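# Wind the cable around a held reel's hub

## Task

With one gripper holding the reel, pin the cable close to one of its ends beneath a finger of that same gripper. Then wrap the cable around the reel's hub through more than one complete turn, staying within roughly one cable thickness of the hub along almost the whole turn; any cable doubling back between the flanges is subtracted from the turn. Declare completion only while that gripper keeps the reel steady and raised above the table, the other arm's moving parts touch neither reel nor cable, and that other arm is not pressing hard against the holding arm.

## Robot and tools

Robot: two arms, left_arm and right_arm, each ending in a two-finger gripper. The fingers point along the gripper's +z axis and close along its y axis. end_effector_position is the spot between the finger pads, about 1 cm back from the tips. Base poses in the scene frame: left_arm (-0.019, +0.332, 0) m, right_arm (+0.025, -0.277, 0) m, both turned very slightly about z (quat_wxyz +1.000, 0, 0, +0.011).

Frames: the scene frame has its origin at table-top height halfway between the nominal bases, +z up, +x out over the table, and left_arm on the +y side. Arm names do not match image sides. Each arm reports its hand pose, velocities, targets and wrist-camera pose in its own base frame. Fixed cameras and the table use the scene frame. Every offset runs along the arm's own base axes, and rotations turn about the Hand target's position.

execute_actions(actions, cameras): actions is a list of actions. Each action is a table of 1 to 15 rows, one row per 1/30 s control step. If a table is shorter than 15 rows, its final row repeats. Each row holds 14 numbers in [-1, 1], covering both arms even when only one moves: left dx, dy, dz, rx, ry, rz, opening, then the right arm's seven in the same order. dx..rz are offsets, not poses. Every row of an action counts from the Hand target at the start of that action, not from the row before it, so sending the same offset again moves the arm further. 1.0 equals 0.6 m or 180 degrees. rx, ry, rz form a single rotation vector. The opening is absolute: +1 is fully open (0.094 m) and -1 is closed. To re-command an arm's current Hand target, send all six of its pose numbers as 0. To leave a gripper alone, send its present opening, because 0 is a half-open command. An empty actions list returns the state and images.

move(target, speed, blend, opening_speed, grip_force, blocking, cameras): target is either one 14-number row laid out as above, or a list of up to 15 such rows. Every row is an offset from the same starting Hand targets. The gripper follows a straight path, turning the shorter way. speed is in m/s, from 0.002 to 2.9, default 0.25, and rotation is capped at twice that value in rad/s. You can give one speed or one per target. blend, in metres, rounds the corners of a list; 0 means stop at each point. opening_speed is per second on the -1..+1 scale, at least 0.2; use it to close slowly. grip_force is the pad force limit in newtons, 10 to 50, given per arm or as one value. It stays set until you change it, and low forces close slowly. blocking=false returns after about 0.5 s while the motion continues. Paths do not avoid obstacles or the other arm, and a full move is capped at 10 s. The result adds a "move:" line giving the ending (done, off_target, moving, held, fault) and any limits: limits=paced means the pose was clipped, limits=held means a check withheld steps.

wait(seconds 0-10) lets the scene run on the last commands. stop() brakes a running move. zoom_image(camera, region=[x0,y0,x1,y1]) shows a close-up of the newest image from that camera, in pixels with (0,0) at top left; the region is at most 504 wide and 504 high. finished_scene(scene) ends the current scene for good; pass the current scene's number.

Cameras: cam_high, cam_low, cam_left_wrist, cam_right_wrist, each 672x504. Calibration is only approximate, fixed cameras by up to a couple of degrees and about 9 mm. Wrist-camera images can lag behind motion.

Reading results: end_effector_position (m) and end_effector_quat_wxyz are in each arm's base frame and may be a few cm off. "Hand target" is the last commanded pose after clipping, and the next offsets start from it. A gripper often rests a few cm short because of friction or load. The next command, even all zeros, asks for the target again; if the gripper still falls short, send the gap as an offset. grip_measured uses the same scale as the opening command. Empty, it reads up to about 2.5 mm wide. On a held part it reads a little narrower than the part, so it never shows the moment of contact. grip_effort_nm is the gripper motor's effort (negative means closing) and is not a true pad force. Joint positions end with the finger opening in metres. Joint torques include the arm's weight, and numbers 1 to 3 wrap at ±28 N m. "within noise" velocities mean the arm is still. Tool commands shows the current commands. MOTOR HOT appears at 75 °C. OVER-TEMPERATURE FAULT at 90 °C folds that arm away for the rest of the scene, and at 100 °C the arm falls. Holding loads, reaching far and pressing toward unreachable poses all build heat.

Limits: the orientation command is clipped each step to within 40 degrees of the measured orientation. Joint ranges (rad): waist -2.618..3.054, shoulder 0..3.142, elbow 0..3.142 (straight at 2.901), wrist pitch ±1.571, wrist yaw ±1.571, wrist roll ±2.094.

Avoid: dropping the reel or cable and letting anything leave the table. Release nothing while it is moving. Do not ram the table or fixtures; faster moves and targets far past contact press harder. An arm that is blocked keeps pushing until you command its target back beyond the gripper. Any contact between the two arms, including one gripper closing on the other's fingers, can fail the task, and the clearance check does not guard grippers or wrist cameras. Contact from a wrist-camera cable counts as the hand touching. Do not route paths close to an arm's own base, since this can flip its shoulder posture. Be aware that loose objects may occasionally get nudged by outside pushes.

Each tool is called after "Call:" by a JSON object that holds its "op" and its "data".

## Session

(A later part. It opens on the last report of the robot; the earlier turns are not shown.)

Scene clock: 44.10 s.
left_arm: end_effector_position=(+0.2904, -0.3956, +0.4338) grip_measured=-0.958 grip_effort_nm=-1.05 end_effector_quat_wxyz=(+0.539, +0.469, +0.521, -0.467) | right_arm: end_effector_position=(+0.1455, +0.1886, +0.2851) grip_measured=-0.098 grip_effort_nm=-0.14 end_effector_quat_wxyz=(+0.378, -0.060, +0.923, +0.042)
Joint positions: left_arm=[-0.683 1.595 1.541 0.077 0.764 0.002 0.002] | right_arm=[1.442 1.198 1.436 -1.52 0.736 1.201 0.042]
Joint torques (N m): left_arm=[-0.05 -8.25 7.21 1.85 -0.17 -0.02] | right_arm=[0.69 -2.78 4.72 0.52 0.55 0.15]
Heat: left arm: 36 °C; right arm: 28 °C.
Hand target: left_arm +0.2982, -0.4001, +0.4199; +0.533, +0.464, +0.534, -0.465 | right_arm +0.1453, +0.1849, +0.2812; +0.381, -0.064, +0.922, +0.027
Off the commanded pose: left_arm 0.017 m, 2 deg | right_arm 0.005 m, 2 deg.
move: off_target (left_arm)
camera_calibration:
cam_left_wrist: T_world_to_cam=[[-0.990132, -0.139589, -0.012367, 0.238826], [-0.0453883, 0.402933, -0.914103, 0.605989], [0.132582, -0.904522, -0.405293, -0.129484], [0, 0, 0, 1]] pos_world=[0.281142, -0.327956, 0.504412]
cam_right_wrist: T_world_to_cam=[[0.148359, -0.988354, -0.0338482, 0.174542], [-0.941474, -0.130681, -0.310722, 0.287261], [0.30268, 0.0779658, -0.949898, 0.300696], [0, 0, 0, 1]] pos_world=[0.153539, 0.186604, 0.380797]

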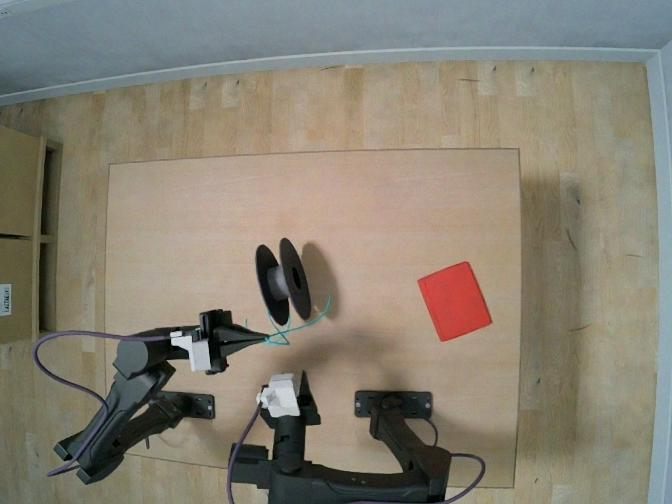

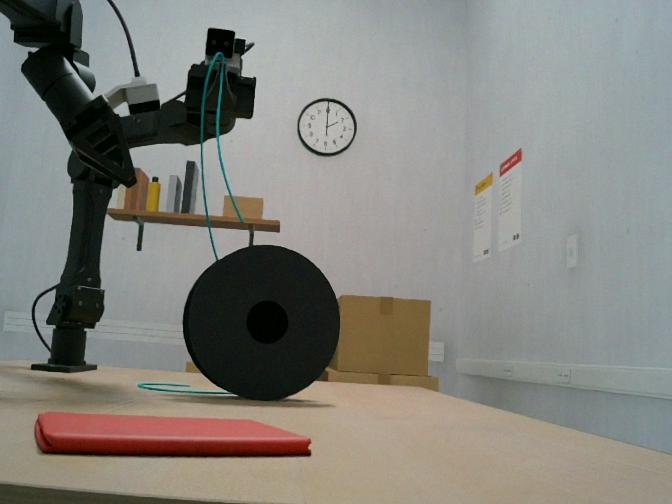

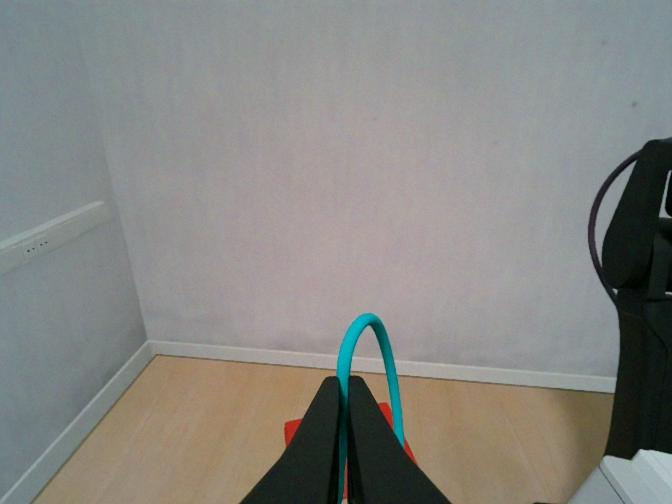

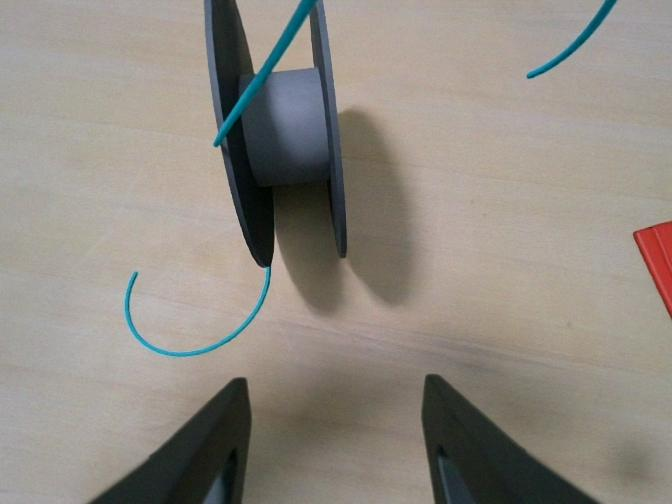

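Call:
{"op": "move", "data": {"target": [0,0,0,0.165,0.023,0,-1,0,0,0,0,0,0,-0.1], "speed": 0.2, "cameras": ["cam_low","cam_high","cam_right_wrist","cam_left_wrist"]}}

Call:
{"op": "zoom_image", "data": {"camera": "cam_high", "region": [200, 220, 360, 400]}}

Call:
{"op": "zoom_image", "data": {"camera": "cam_low", "region": [130, 20, 350, 280]}}

Scene clock: 50.00 s.
left_arm: end_effector_position=(+0.2969, -0.3951, +0.4278) grip_measured=-0.958 grip_effort_nm=-1.05 end_effector_quat_wxyz=(+0.396, +0.557, +0.649, -0.334) | right_arm: end_effector_position=(+0.1455, +0.1886, +0.2851) grip_measured=-0.098 grip_effort_nm=-0.14 end_effector_quat_wxyz=(+0.378, -0.060, +0.923, +0.042)
Joint positions: left_arm=[-0.721 2.12 2.841 -1.315 0.599 0.373 0.002] | right_arm=[1.442 1.198 1.436 -1.52 0.736 1.201 0.042]
Joint torques (N m): left_arm=[-0.61 -10.29 8.03 1.53 0.2 0.06] | right_arm=[0.7 -2.81 4.67 0.53 0.54 0.13]
Heat: left arm: 36 °C; right arm: 28 °C.
Hand target: left_arm +0.2982, -0.4001, +0.4199; +0.377, +0.568, +0.653, -0.329 | right_arm +0.1453, +0.1849, +0.2812; +0.381, -0.064, +0.922, +0.027
Off the commanded pose: left_arm 0.009 m, 3 deg | right_arm 0.005 m, 2 deg.
elbow stopped short (left arm): the move would have taken joint 3 (elbow) straighter than the controller allows.
move: off_target (left_arm)
camera_calibration:
cam_left_wrist: T_world_to_cam=[[-0.985091, -0.171723, -0.0103716, 0.230215], [-0.129866, 0.781807, -0.609847, 0.645239], [0.112834, -0.599408, -0.792451, 0.159671], [0, 0, 0, 1]] pos_world=[0.292561, -0.369211, 0.522416]
cam_right_wrist: T_world_to_cam=[[0.148359, -0.988354, -0.0338482, 0.174542], [-0.941474, -0.130681, -0.310722, 0.287261], [0.30268, 0.0779658, -0.949898, 0.300696], [0, 0, 0, 1]] pos_world=[0.153539, 0.186604, 0.380797]

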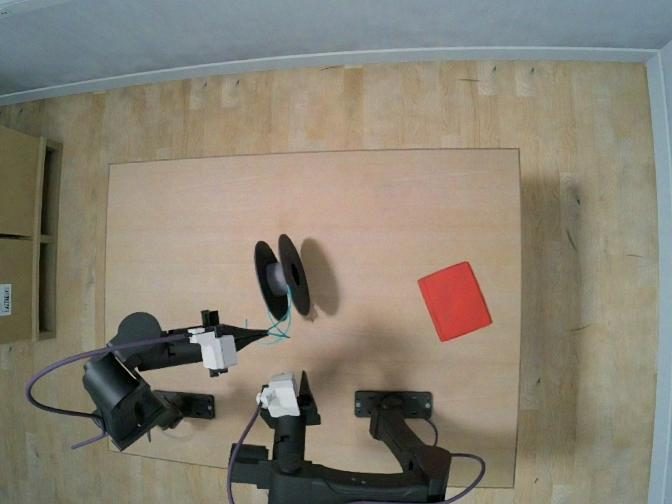

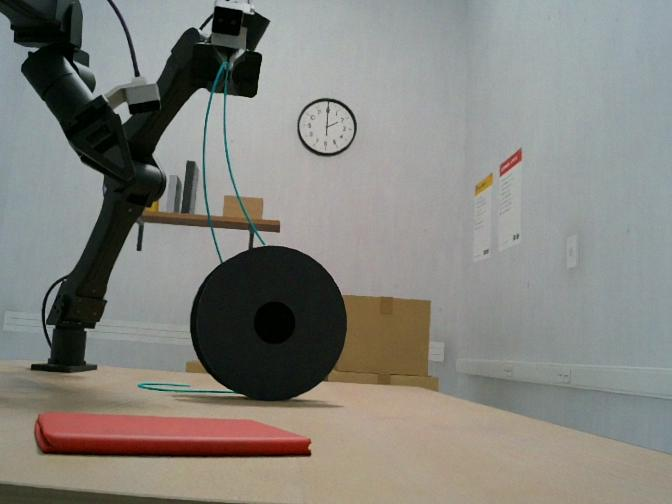

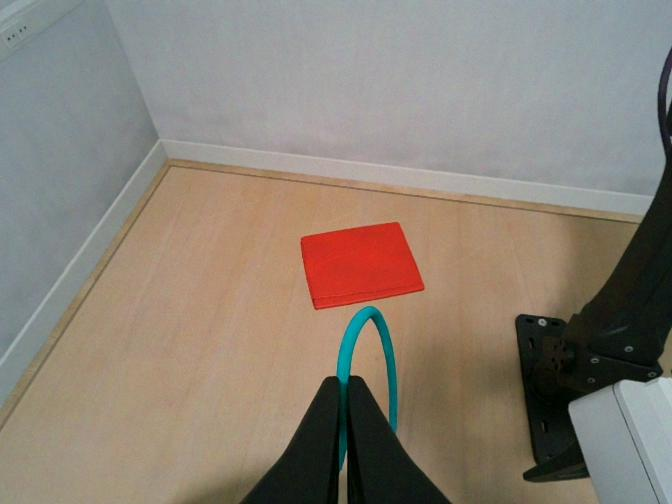

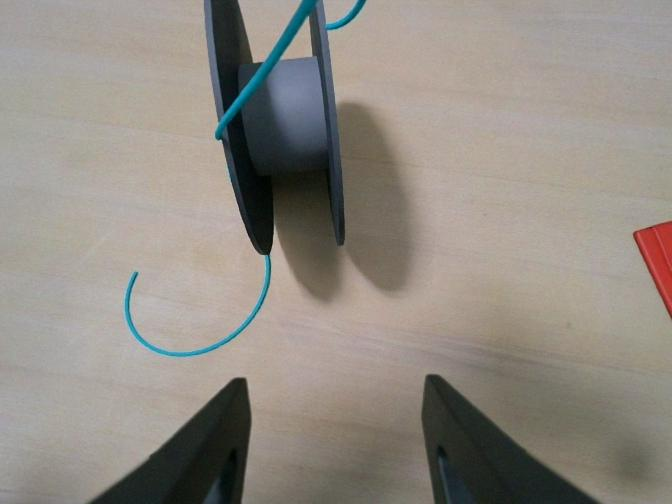

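Scaled by 2.800 from the camera's 672x504 image, which has a finer 960x720 frame.

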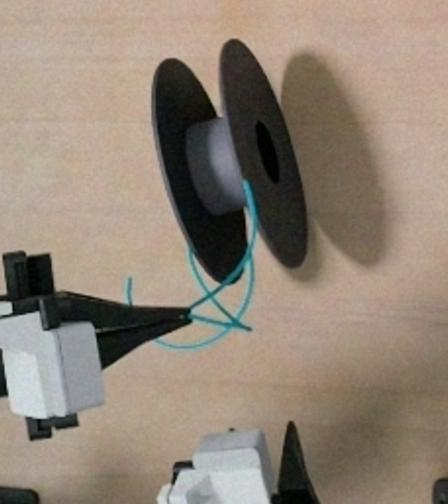

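Scaled by 1.938 from the camera's 672x504 image, which has a finer 960x720 frame.

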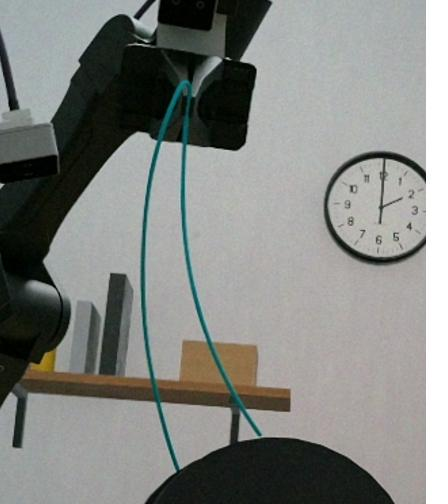

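Call:
{"op": "move", "data": {"target": [0.083,0.005,0,-0.0275,0.198,0,-1,0,0,0,0,0,0,-0.1], "speed": 0.2, "cameras": ["cam_low","cam_high","cam_right_wrist","cam_left_wrist"]}}

Call:
{"op": "zoom_image", "data": {"camera": "cam_high", "region": [200, 220, 360, 400]}}

Call:
{"op": "zoom_image", "data": {"camera": "cam_low", "region": [160, 0, 360, 280]}}

Call:
{"op": "zoom_image", "data": {"camera": "cam_right_wrist", "region": [150, 0, 450, 300]}}

Scene clock: 53.83 s.
left_arm: end_effector_position=(+0.3428, -0.3949, +0.4235) grip_measured=-0.958 grip_effort_nm=-1.05 end_effector_quat_wxyz=(+0.251, +0.377, +0.704, -0.547) | right_arm: end_effector_position=(+0.1455, +0.1886, +0.2851) grip_measured=-0.098 grip_effort_nm=-0.14 end_effector_quat_wxyz=(+0.378, -0.060, +0.923, +0.042)
Joint positions: left_arm=[-0.563 2.253 2.841 -1.126 1.002 -0.183 0.002] | right_arm=[1.442 1.198 1.436 -1.52 0.736 1.201 0.042]
Joint torques (N m): left_arm=[0.5 -12 8.61 1.57 0.52 -0.07] | right_arm=[0.7 -2.8 4.72 0.53 0.55 0.14]
Heat: left arm: 36 °C; right arm: 28 °C.
Hand target: left_arm +0.3480, -0.3970, +0.4199; +0.182, +0.424, +0.723, -0.514 | right_arm +0.1453, +0.1849, +0.2812; +0.381, -0.064, +0.922, +0.027
Off the commanded pose: left_arm 0.007 m, 10 deg | right_arm 0.005 m, 2 deg.
elbow stopped short (left arm): the move would have taken joint 3 (elbow) straighter than the controller allows.
move: off_target (left_arm)
camera_calibration:
cam_left_wrist: T_world_to_cam=[[-0.802502, -0.134532, 0.581284, -0.0231282], [-0.520225, 0.634824, -0.571283, 0.707851], [-0.292157, -0.760854, -0.579435, 0.136055], [0, 0, 0, 1]] pos_world=[0.389431, -0.348954, 0.496662]
cam_right_wrist: T_world_to_cam=[[0.148359, -0.988354, -0.0338482, 0.174542], [-0.941474, -0.130681, -0.310722, 0.287261], [0.30268, 0.0779658, -0.949898, 0.300696], [0, 0, 0, 1]] pos_world=[0.153539, 0.186604, 0.380797]

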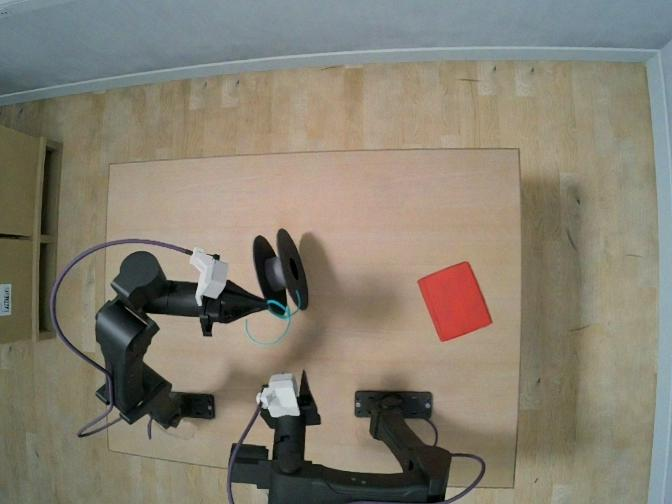

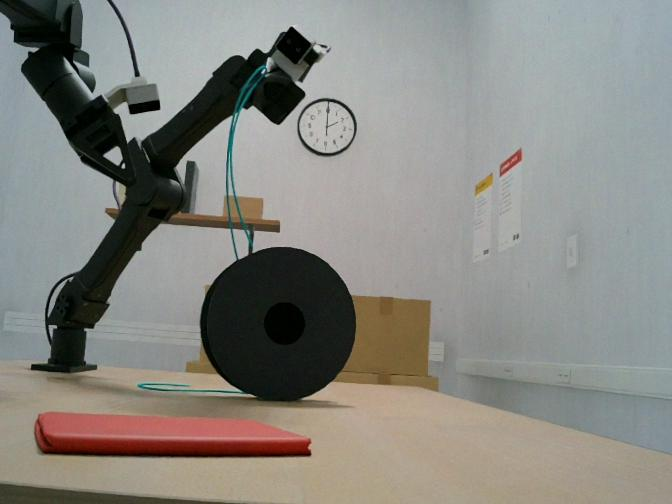

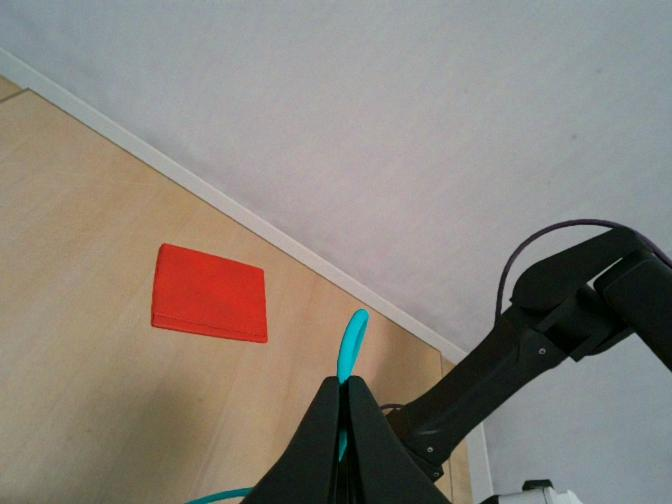

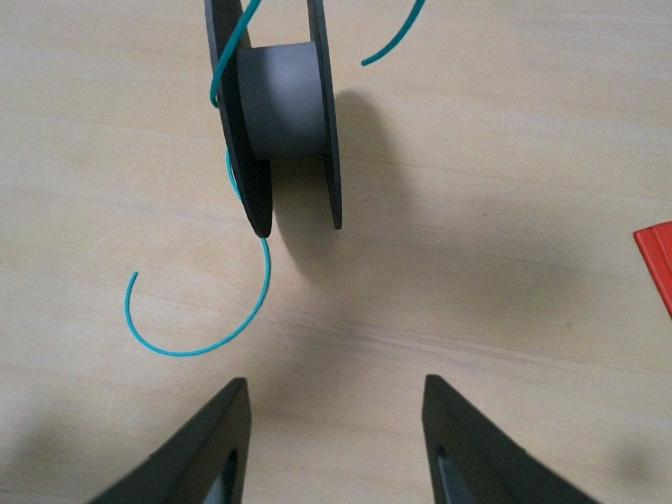

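Scaled by 2.800 from the camera's 672x504 image, which has a finer 960x720 frame.

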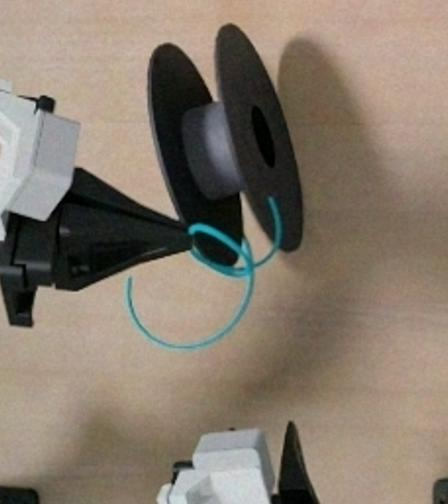

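Scaled by 1.800 from the camera's 672x504 image, which has a finer 960x720 frame.

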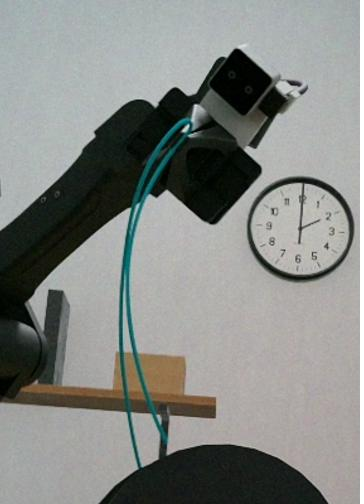

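Scaled by 1.680 from the camera's 672x504 image, which has a finer 960x720 frame.

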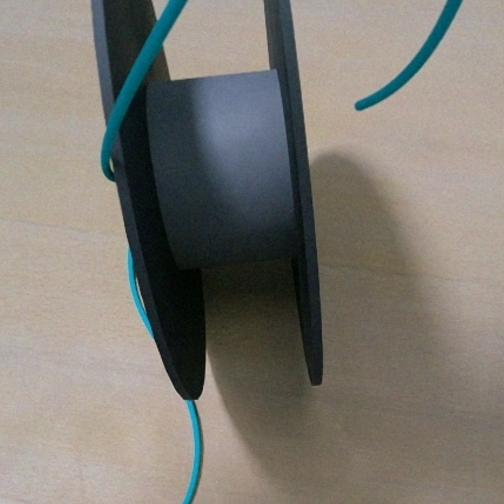

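Call:
{"op": "move", "data": {"target": [[0.0,0.08,0,0,0,0,-1,0,0,0,0,0,0,-0.1],[0.0,0.08,-0.12,0,0,0,-1,0,0,0,0,0,0,-0.1]], "speed": 0.12, "cameras": ["cam_low","cam_high","cam_right_wrist","cam_left_wrist"]}}

Call:
{"op": "zoom_image", "data": {"camera": "cam_high", "region": [200, 200, 360, 380]}}

Call:
{"op": "zoom_image", "data": {"camera": "cam_right_wrist", "region": [150, 0, 450, 300]}}

Scene clock: 58.17 s.
left_arm: end_effector_position=(+0.3450, -0.3478, +0.3602) grip_measured=-0.958 grip_effort_nm=-1.05 end_effector_quat_wxyz=(+0.199, +0.427, +0.718, -0.512) | right_arm: end_effector_position=(+0.1455, +0.1886, +0.2851) grip_measured=-0.098 grip_effort_nm=-0.14 end_effector_quat_wxyz=(+0.378, -0.060, +0.923, +0.042)
Joint positions: left_arm=[-0.462 2.253 2.732 -1.454 1.072 0.25 0.002] | right_arm=[1.442 1.198 1.436 -1.52 0.736 1.201 0.042]
Joint torques (N m): left_arm=[0.14 -12.7 5.97 0.97 0.57 0.09] | right_arm=[0.68 -2.82 4.71 0.53 0.54 0.13]
Heat: left arm: 36 °C; right arm: 28 °C.
Hand target: left_arm +0.3481, -0.3490, +0.3479; +0.182, +0.424, +0.723, -0.514 | right_arm +0.1453, +0.1849, +0.2812; +0.381, -0.064, +0.922, +0.027
Off the commanded pose: left_arm 0.013 m, 2 deg | right_arm 0.005 m, 2 deg.
elbow stopped short (left arm): the move would have taken joint 3 (elbow) straighter than the controller allows.
move: off_target (left_arm)
camera_calibration:
cam_left_wrist: T_world_to_cam=[[-0.816556, -0.127061, 0.56311, 0.0357566], [-0.450084, 0.750953, -0.483212, 0.627337], [-0.361472, -0.648016, -0.670383, 0.231841], [0, 0, 0, 1]] pos_world=[0.395355, -0.31632, 0.438424]
cam_right_wrist: T_world_to_cam=[[0.148359, -0.988354, -0.0338482, 0.174542], [-0.941474, -0.130681, -0.310722, 0.287261], [0.30268, 0.0779658, -0.949898, 0.300696], [0, 0, 0, 1]] pos_world=[0.153539, 0.186604, 0.380797]

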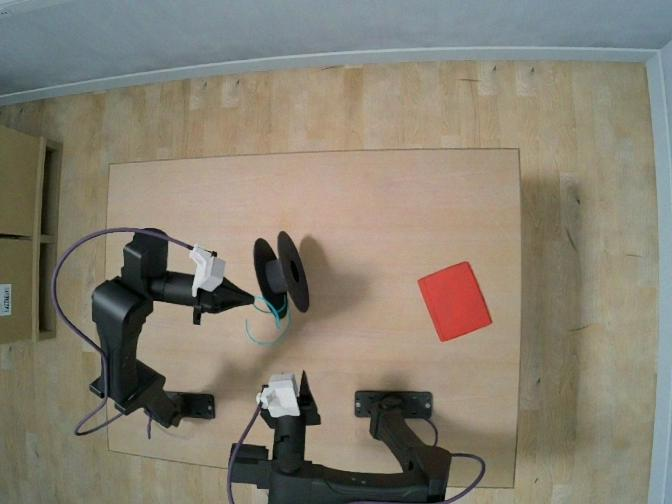

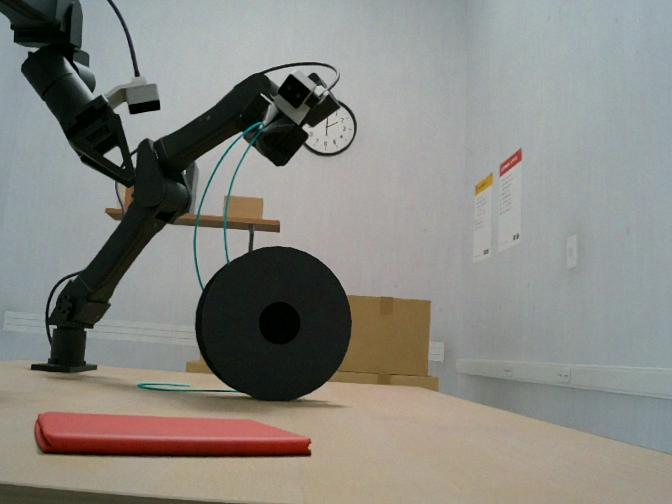

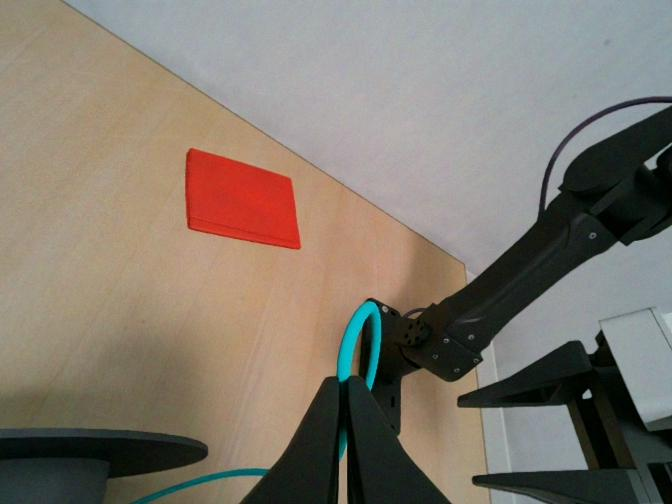

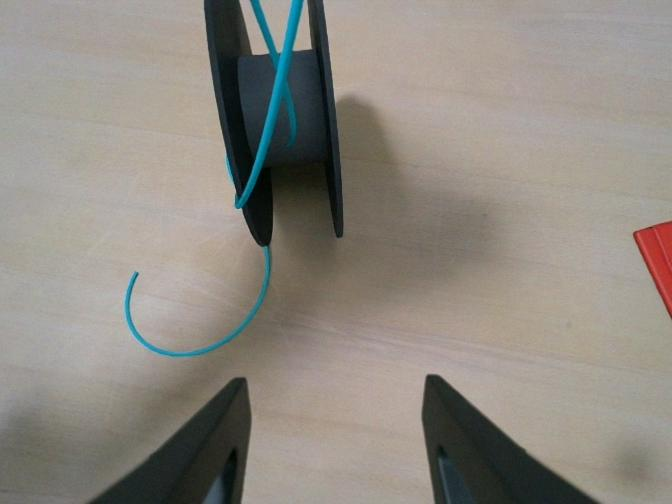

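Scaled by 2.800 from the camera's 672x504 image, which has a finer 960x720 frame.

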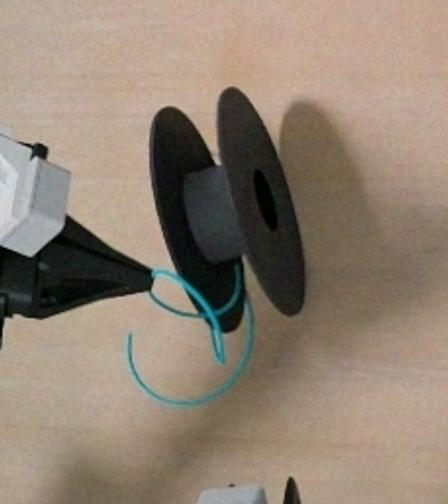

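Scaled by 1.680 from the camera's 672x504 image, which has a finer 960x720 frame.

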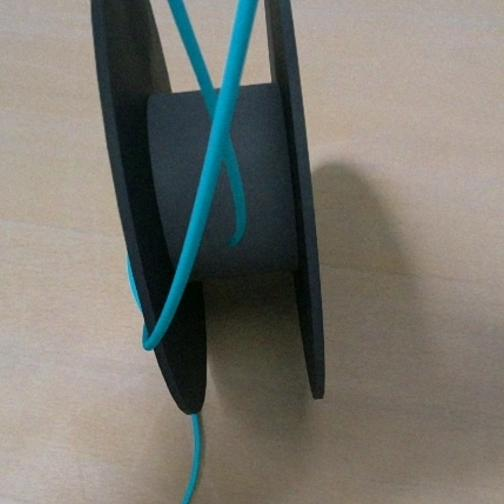

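Call:
{"op": "move", "data": {"target": [-0.01,-0.036,-0.085,0,0,0,-1,0,0,0,0,0,0,-0.1], "speed": 0.1, "cameras": ["cam_low","cam_high","cam_right_wrist","cam_left_wrist"]}}

Call:
{"op": "zoom_image", "data": {"camera": "cam_high", "region": [200, 200, 360, 380]}}

Call:
{"op": "zoom_image", "data": {"camera": "cam_right_wrist", "region": [150, 0, 450, 300]}}

Call:
{"op": "zoom_image", "data": {"camera": "cam_low", "region": [160, 90, 360, 370]}}

Scene clock: 64.13 s.
left_arm: end_effector_position=(+0.3503, -0.3719, +0.2862) grip_measured=-0.958 grip_effort_nm=-1.05 end_effector_quat_wxyz=(+0.175, +0.419, +0.729, -0.513) | right_arm: end_effector_position=(+0.1455, +0.1886, +0.2851) grip_measured=-0.098 grip_effort_nm=-0.14 end_effector_quat_wxyz=(+0.378, -0.060, +0.923, +0.042)
Joint positions: left_arm=[-0.507 2.109 2.164 -1.028 1.047 0.184 0.002] | right_arm=[1.442 1.198 1.436 -1.52 0.736 1.201 0.042]
Joint torques (N m): left_arm=[-0.49 -18.71 5.86 1.21 0.54 -0.04] | right_arm=[0.68 -2.8 4.72 0.53 0.55 0.13]
Motor temperatures (°C): left_arm=[20 27 36 32 22 21 27] | right_arm=[22 20 28 25 22 23 21]
Heat: left arm: 36 °C; right arm: 28 °C.
Hand target: left_arm +0.3420, -0.3707, +0.2969; +0.182, +0.424, +0.723, -0.514 | right_arm +0.1453, +0.1849, +0.2812; +0.381, -0.064, +0.922, +0.027
Off the commanded pose: left_arm 0.014 m, 1 deg | right_arm 0.005 m, 2 deg.
move: off_target (left_arm)
camera_calibration:
cam_left_wrist: T_world_to_cam=[[-0.789332, -0.140305, 0.597721, 0.0543159], [-0.469311, 0.765573, -0.440052, 0.611996], [-0.395857, -0.627864, -0.670137, 0.188019], [0, 0, 0, 1]] pos_world=[0.404518, -0.342856, 0.362843]
cam_right_wrist: T_world_to_cam=[[0.148359, -0.988354, -0.0338482, 0.174542], [-0.941474, -0.130681, -0.310722, 0.287261], [0.30268, 0.0779658, -0.949898, 0.300696], [0, 0, 0, 1]] pos_world=[0.153539, 0.186604, 0.380797]

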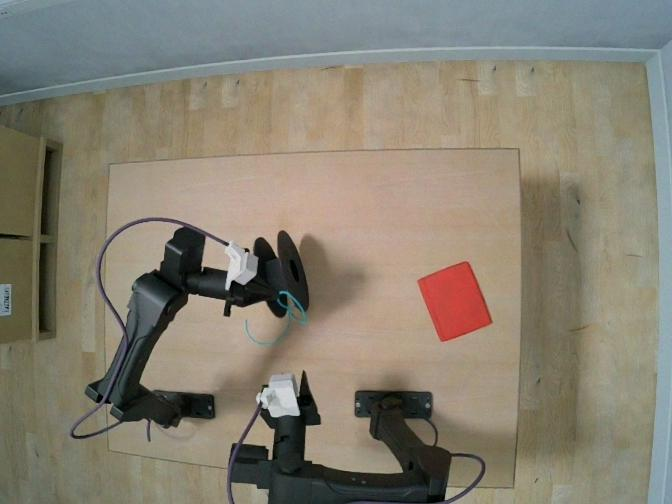

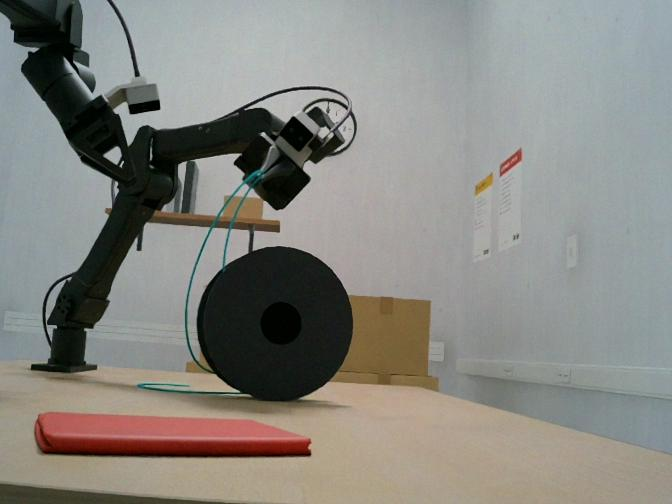

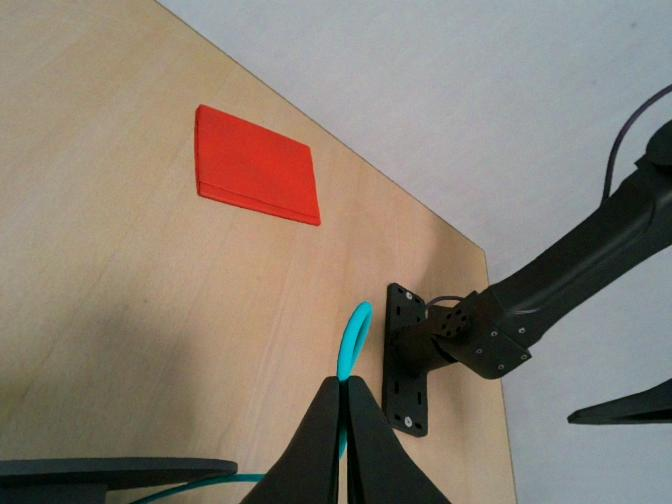

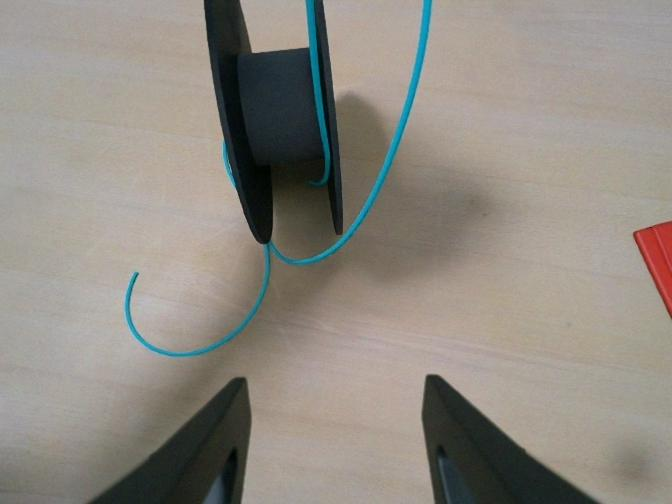

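Scaled by 2.800 from the camera's 672x504 image, which has a finer 960x720 frame.

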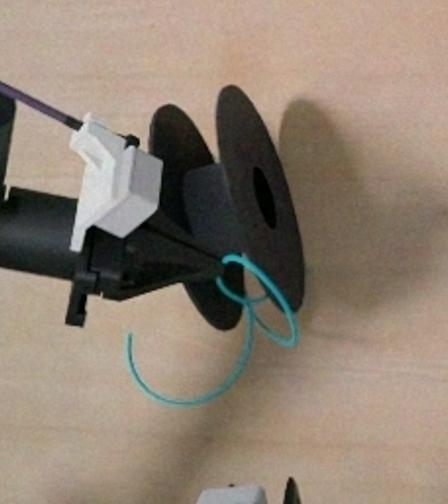

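Scaled by 1.680 from the camera's 672x504 image, which has a finer 960x720 frame.

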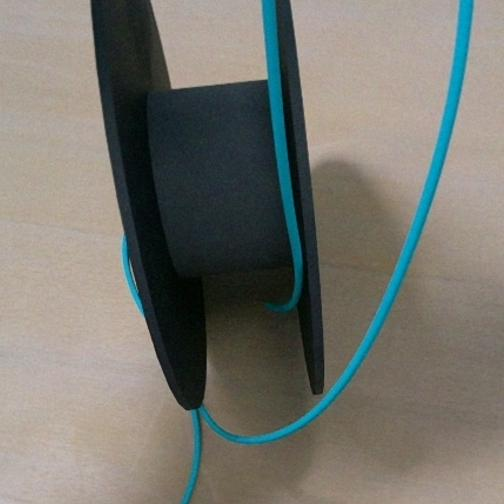

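Scaled by 1.800 from the camera's 672x504 image, which has a finer 960x720 frame.

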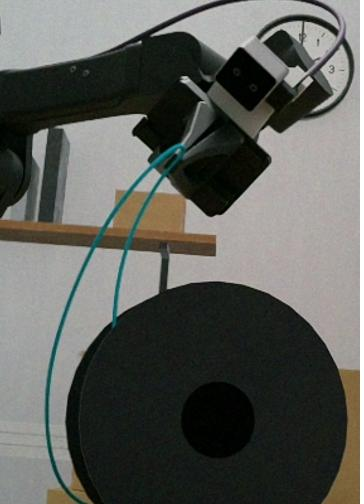

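Call:
{"op": "move", "data": {"target": [[0,0,0,0,0,0,-1,0,-0.11,-0.05,0,0,0.019,-0.35],[0,0,0,0,0,0,-1,0.205,-0.09,-0.145,0,0,0.019,-0.35]], "speed": 0.12, "blend": 0.03, "cameras": ["cam_low","cam_high","cam_right_wrist","cam_left_wrist"]}}

Call:
{"op": "zoom_image", "data": {"camera": "cam_high", "region": [200, 200, 360, 380]}}

Call:
{"op": "zoom_image", "data": {"camera": "cam_low", "region": [160, 90, 360, 370]}}

Scene clock: 72.03 s.
left_arm: end_effector_position=(+0.3504, -0.3720, +0.2863) grip_measured=-0.958 grip_effort_nm=-1.05 end_effector_quat_wxyz=(+0.175, +0.419, +0.729, -0.513) | right_arm: end_effector_position=(+0.2668, +0.1321, +0.1979) grip_measured=-0.348 grip_effort_nm=-0.14 end_effector_quat_wxyz=(+0.381, -0.091, +0.919, +0.040)
Joint positions: left_arm=[-0.507 2.109 2.164 -1.028 1.047 0.184 0.002] | right_arm=[0.637 1.013 0.912 -0.733 0.302 0.322 0.031]
Joint torques (N m): left_arm=[-0.5 -18.61 5.91 1.19 0.54 -0.02] | right_arm=[-0.68 -2.69 5.85 1.75 0.13 -0.04]
Heat: left arm: 35 °C; right arm: 28 °C.
Hand target: left_arm +0.3420, -0.3707, +0.2969; +0.182, +0.424, +0.723, -0.514 | right_arm +0.2683, +0.1308, +0.1942; +0.380, -0.091, +0.920, +0.038
Off the commanded pose: left_arm 0.014 m, 1 deg | right_arm 0.004 m, 0 deg.
move: off_target (left_arm)
camera_calibration:
cam_left_wrist: T_world_to_cam=[[-0.789233, -0.140458, 0.597815, 0.0542682], [-0.469636, 0.765285, -0.440205, 0.612131], [-0.395669, -0.62818, -0.669952, 0.187807], [0, 0, 0, 1]] pos_world=[0.404618, -0.342855, 0.362843]
cam_right_wrist: T_world_to_cam=[[0.204342, -0.978887, -0.00498907, 0.0758315], [-0.92924, -0.19237, -0.315446, 0.372824], [0.307826, 0.0690948, -0.94893, 0.185182], [0, 0, 0, 1]] pos_world=[0.273944, 0.133156, 0.293709]

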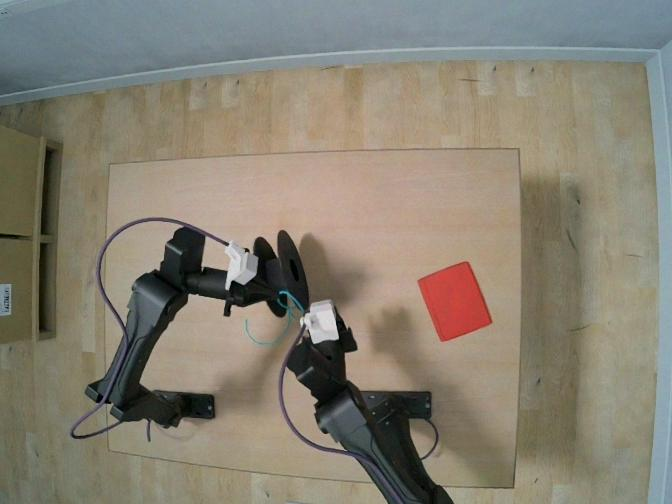

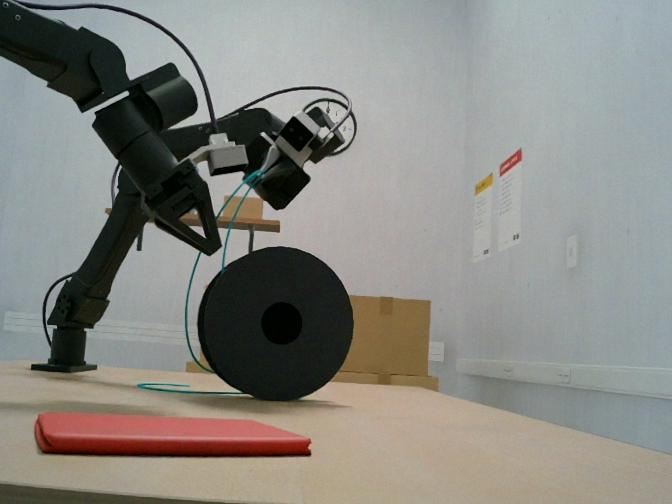

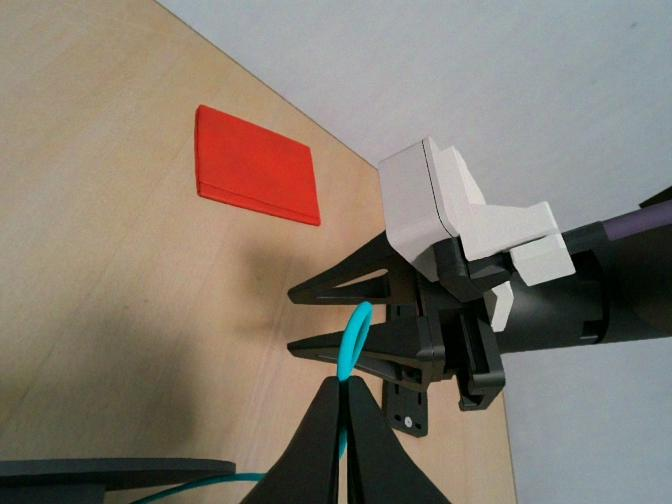

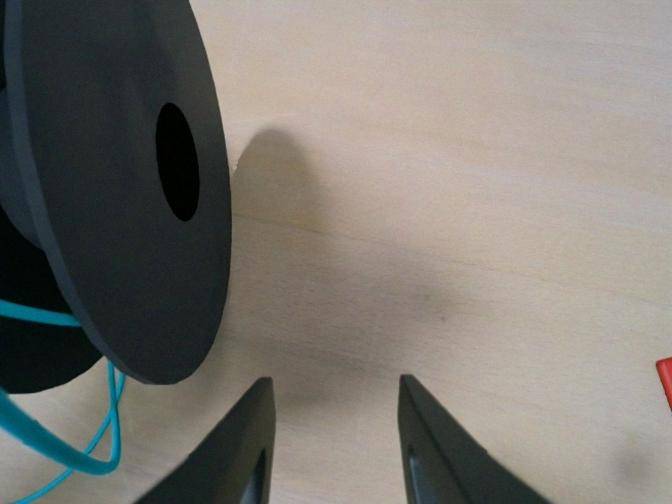

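Scaled by 2.800 from the camera's 672x504 image, which has a finer 960x720 frame.

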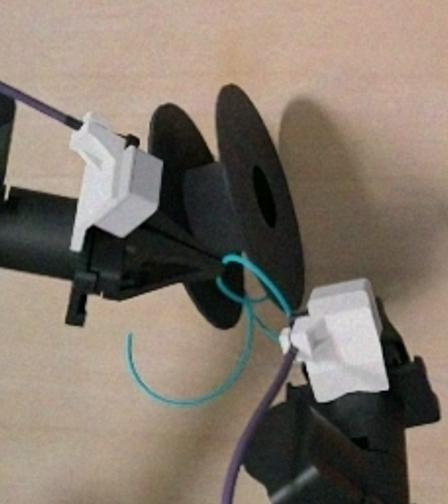

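Scaled by 1.800 from the camera's 672x504 image, which has a finer 960x720 frame.

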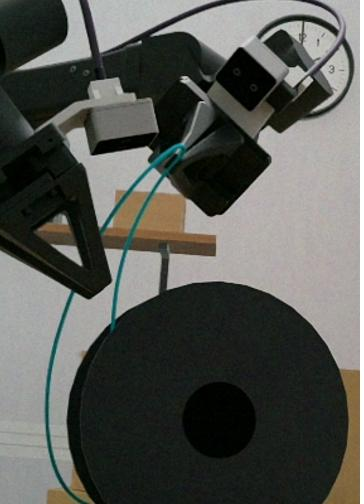

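Call:
{"op": "move", "data": {"target": [0,0,0,0,0,0,-1,-0.017,0.118,0,0,0,0,-0.35], "speed": 0.08, "cameras": ["cam_low","cam_high","cam_right_wrist","cam_left_wrist"]}}

Call:
{"op": "zoom_image", "data": {"camera": "cam_high", "region": [200, 200, 360, 380]}}

Call:
{"op": "zoom_image", "data": {"camera": "cam_low", "region": [160, 90, 360, 370]}}

Scene clock: 74.43 s.
left_arm: end_effector_position=(+0.3504, -0.3720, +0.2863) grip_measured=-0.958 grip_effort_nm=-1.05 end_effector_quat_wxyz=(+0.175, +0.419, +0.729, -0.513) | right_arm: end_effector_position=(+0.2550, +0.1981, +0.1850) grip_measured=-0.348 grip_effort_nm=-0.13 end_effector_quat_wxyz=(+0.372, -0.098, +0.923, +0.034)
Joint positions: left_arm=[-0.507 2.109 2.164 -1.027 1.047 0.184 0.002] | right_arm=[0.914 1.203 0.991 -0.732 0.471 0.546 0.031]
Joint torques (N m): left_arm=[-0.49 -18.61 5.87 1.2 0.56 -0.02] | right_arm=[0.58 -4 9.33 1.35 0.39 0.12]
Heat: left arm: 35 °C; right arm: 28 °C.
Hand target: left_arm +0.3420, -0.3707, +0.2969; +0.182, +0.424, +0.723, -0.514 | right_arm +0.2580, +0.2016, +0.1941; +0.380, -0.092, +0.920, +0.038
Off the commanded pose: left_arm 0.014 m, 1 deg | right_arm 0.010 m, 1 deg.
move: off_target (left_arm)
camera_calibration:
cam_left_wrist: T_world_to_cam=[[-0.789442, -0.140304, 0.597575, 0.0544328], [-0.469449, 0.765223, -0.440512, 0.612189], [-0.395472, -0.62829, -0.669965, 0.187762], [0, 0, 0, 1]] pos_world=[0.404618, -0.342855, 0.362943]
cam_right_wrist: T_world_to_cam=[[0.212914, -0.977036, 0.00826859, 0.137748], [-0.932864, -0.205791, -0.295662, 0.370411], [0.290574, 0.0552372, -0.955257, 0.180275], [0, 0, 0, 1]] pos_world=[0.263831, 0.200854, 0.280586]

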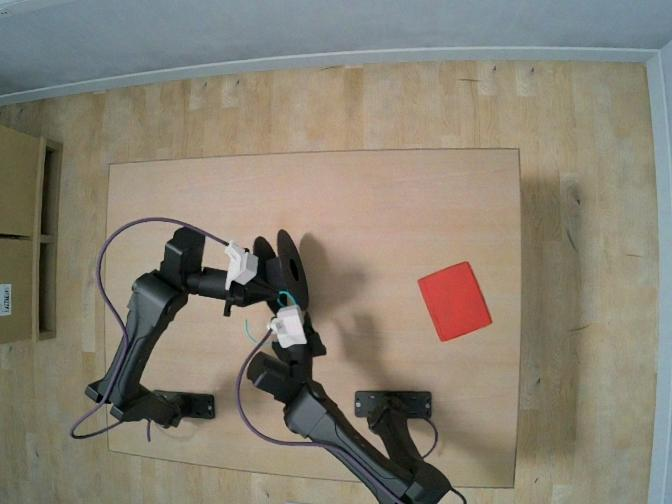

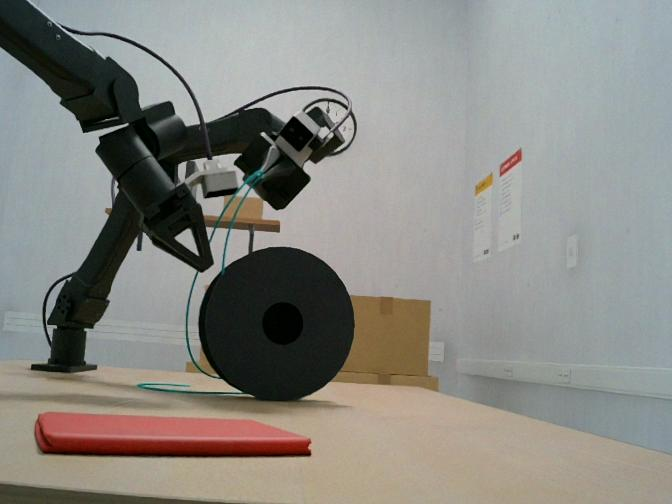

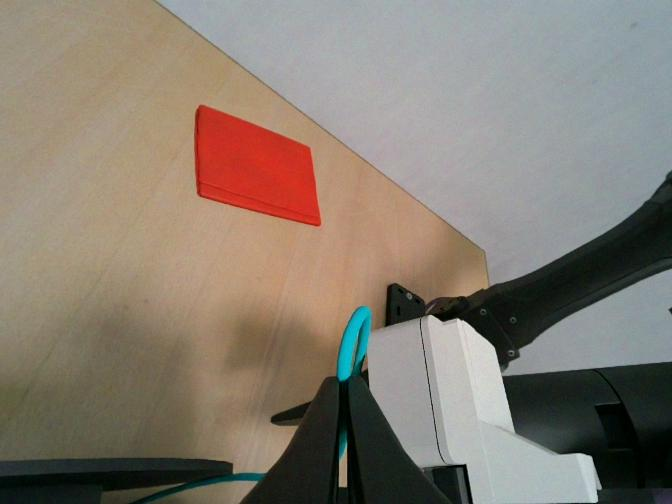

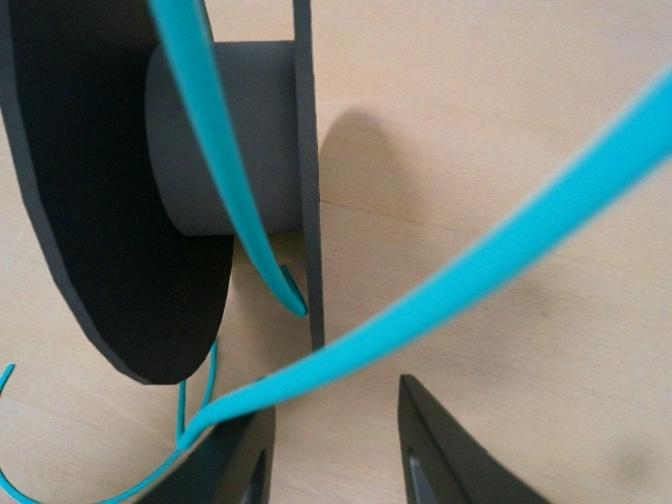

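Scaled by 2.800 from the camera's 672x504 image, which has a finer 960x720 frame.

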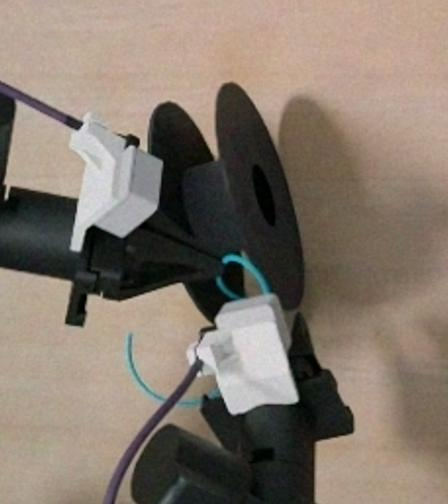

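Scaled by 1.800 from the camera's 672x504 image, which has a finer 960x720 frame.

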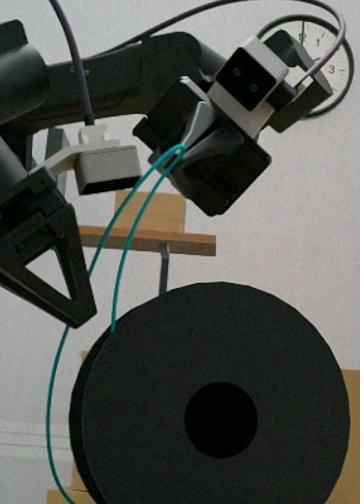

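Call:
{"op": "move", "data": {"target": [0,-0.013,0,0,0,0,-1,0.008,0.022,-0.005,0,0,0,-0.05], "speed": 0.06, "cameras": ["cam_right_wrist"]}}

Scene clock: 77.13 s.
left_arm: end_effector_position=(+0.3483, -0.3782, +0.2871) grip_measured=-0.958 grip_effort_nm=-1.05 end_effector_quat_wxyz=(+0.175, +0.418, +0.729, -0.513) | right_arm: end_effector_position=(+0.2579, +0.2077, +0.1801) grip_measured=-0.052 grip_effort_nm=0.11 end_effector_quat_wxyz=(+0.366, -0.100, +0.925, +0.028)
Joint positions: left_arm=[-0.522 2.109 2.164 -1.006 1.038 0.158 0.002] | right_arm=[0.93 1.256 1.017 -0.73 0.482 0.563 0.045]
Joint torques (N m): left_arm=[-0.61 -17.72 6.99 1.24 0.54 -0.02] | right_arm=[0.66 -4.38 9.26 1.52 0.37 0.13]
Heat: left arm: 35 °C; right arm: 28 °C.
Hand target: left_arm +0.3420, -0.3785, +0.2969; +0.182, +0.424, +0.723, -0.514 | right_arm +0.2628, +0.2149, +0.1911; +0.380, -0.092, +0.920, +0.038
Off the commanded pose: left_arm 0.012 m, 1 deg | right_arm 0.014 m, 2 deg.
move: off_target (left_arm, right_arm)
camera_calibration:
cam_right_wrist: T_world_to_cam=[[0.211177, -0.977249, 0.0197358, 0.144949], [-0.93627, -0.208038, -0.283051, 0.372713], [0.280717, 0.0412957, -0.958902, 0.180348], [0, 0, 0, 1]] pos_world=[0.267724, 0.211742, 0.275572]
Images, in order (width x height): cam_right_wrist 672x504.

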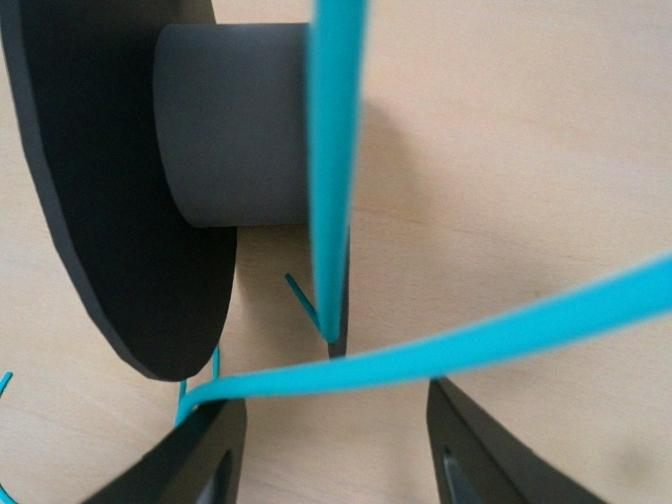

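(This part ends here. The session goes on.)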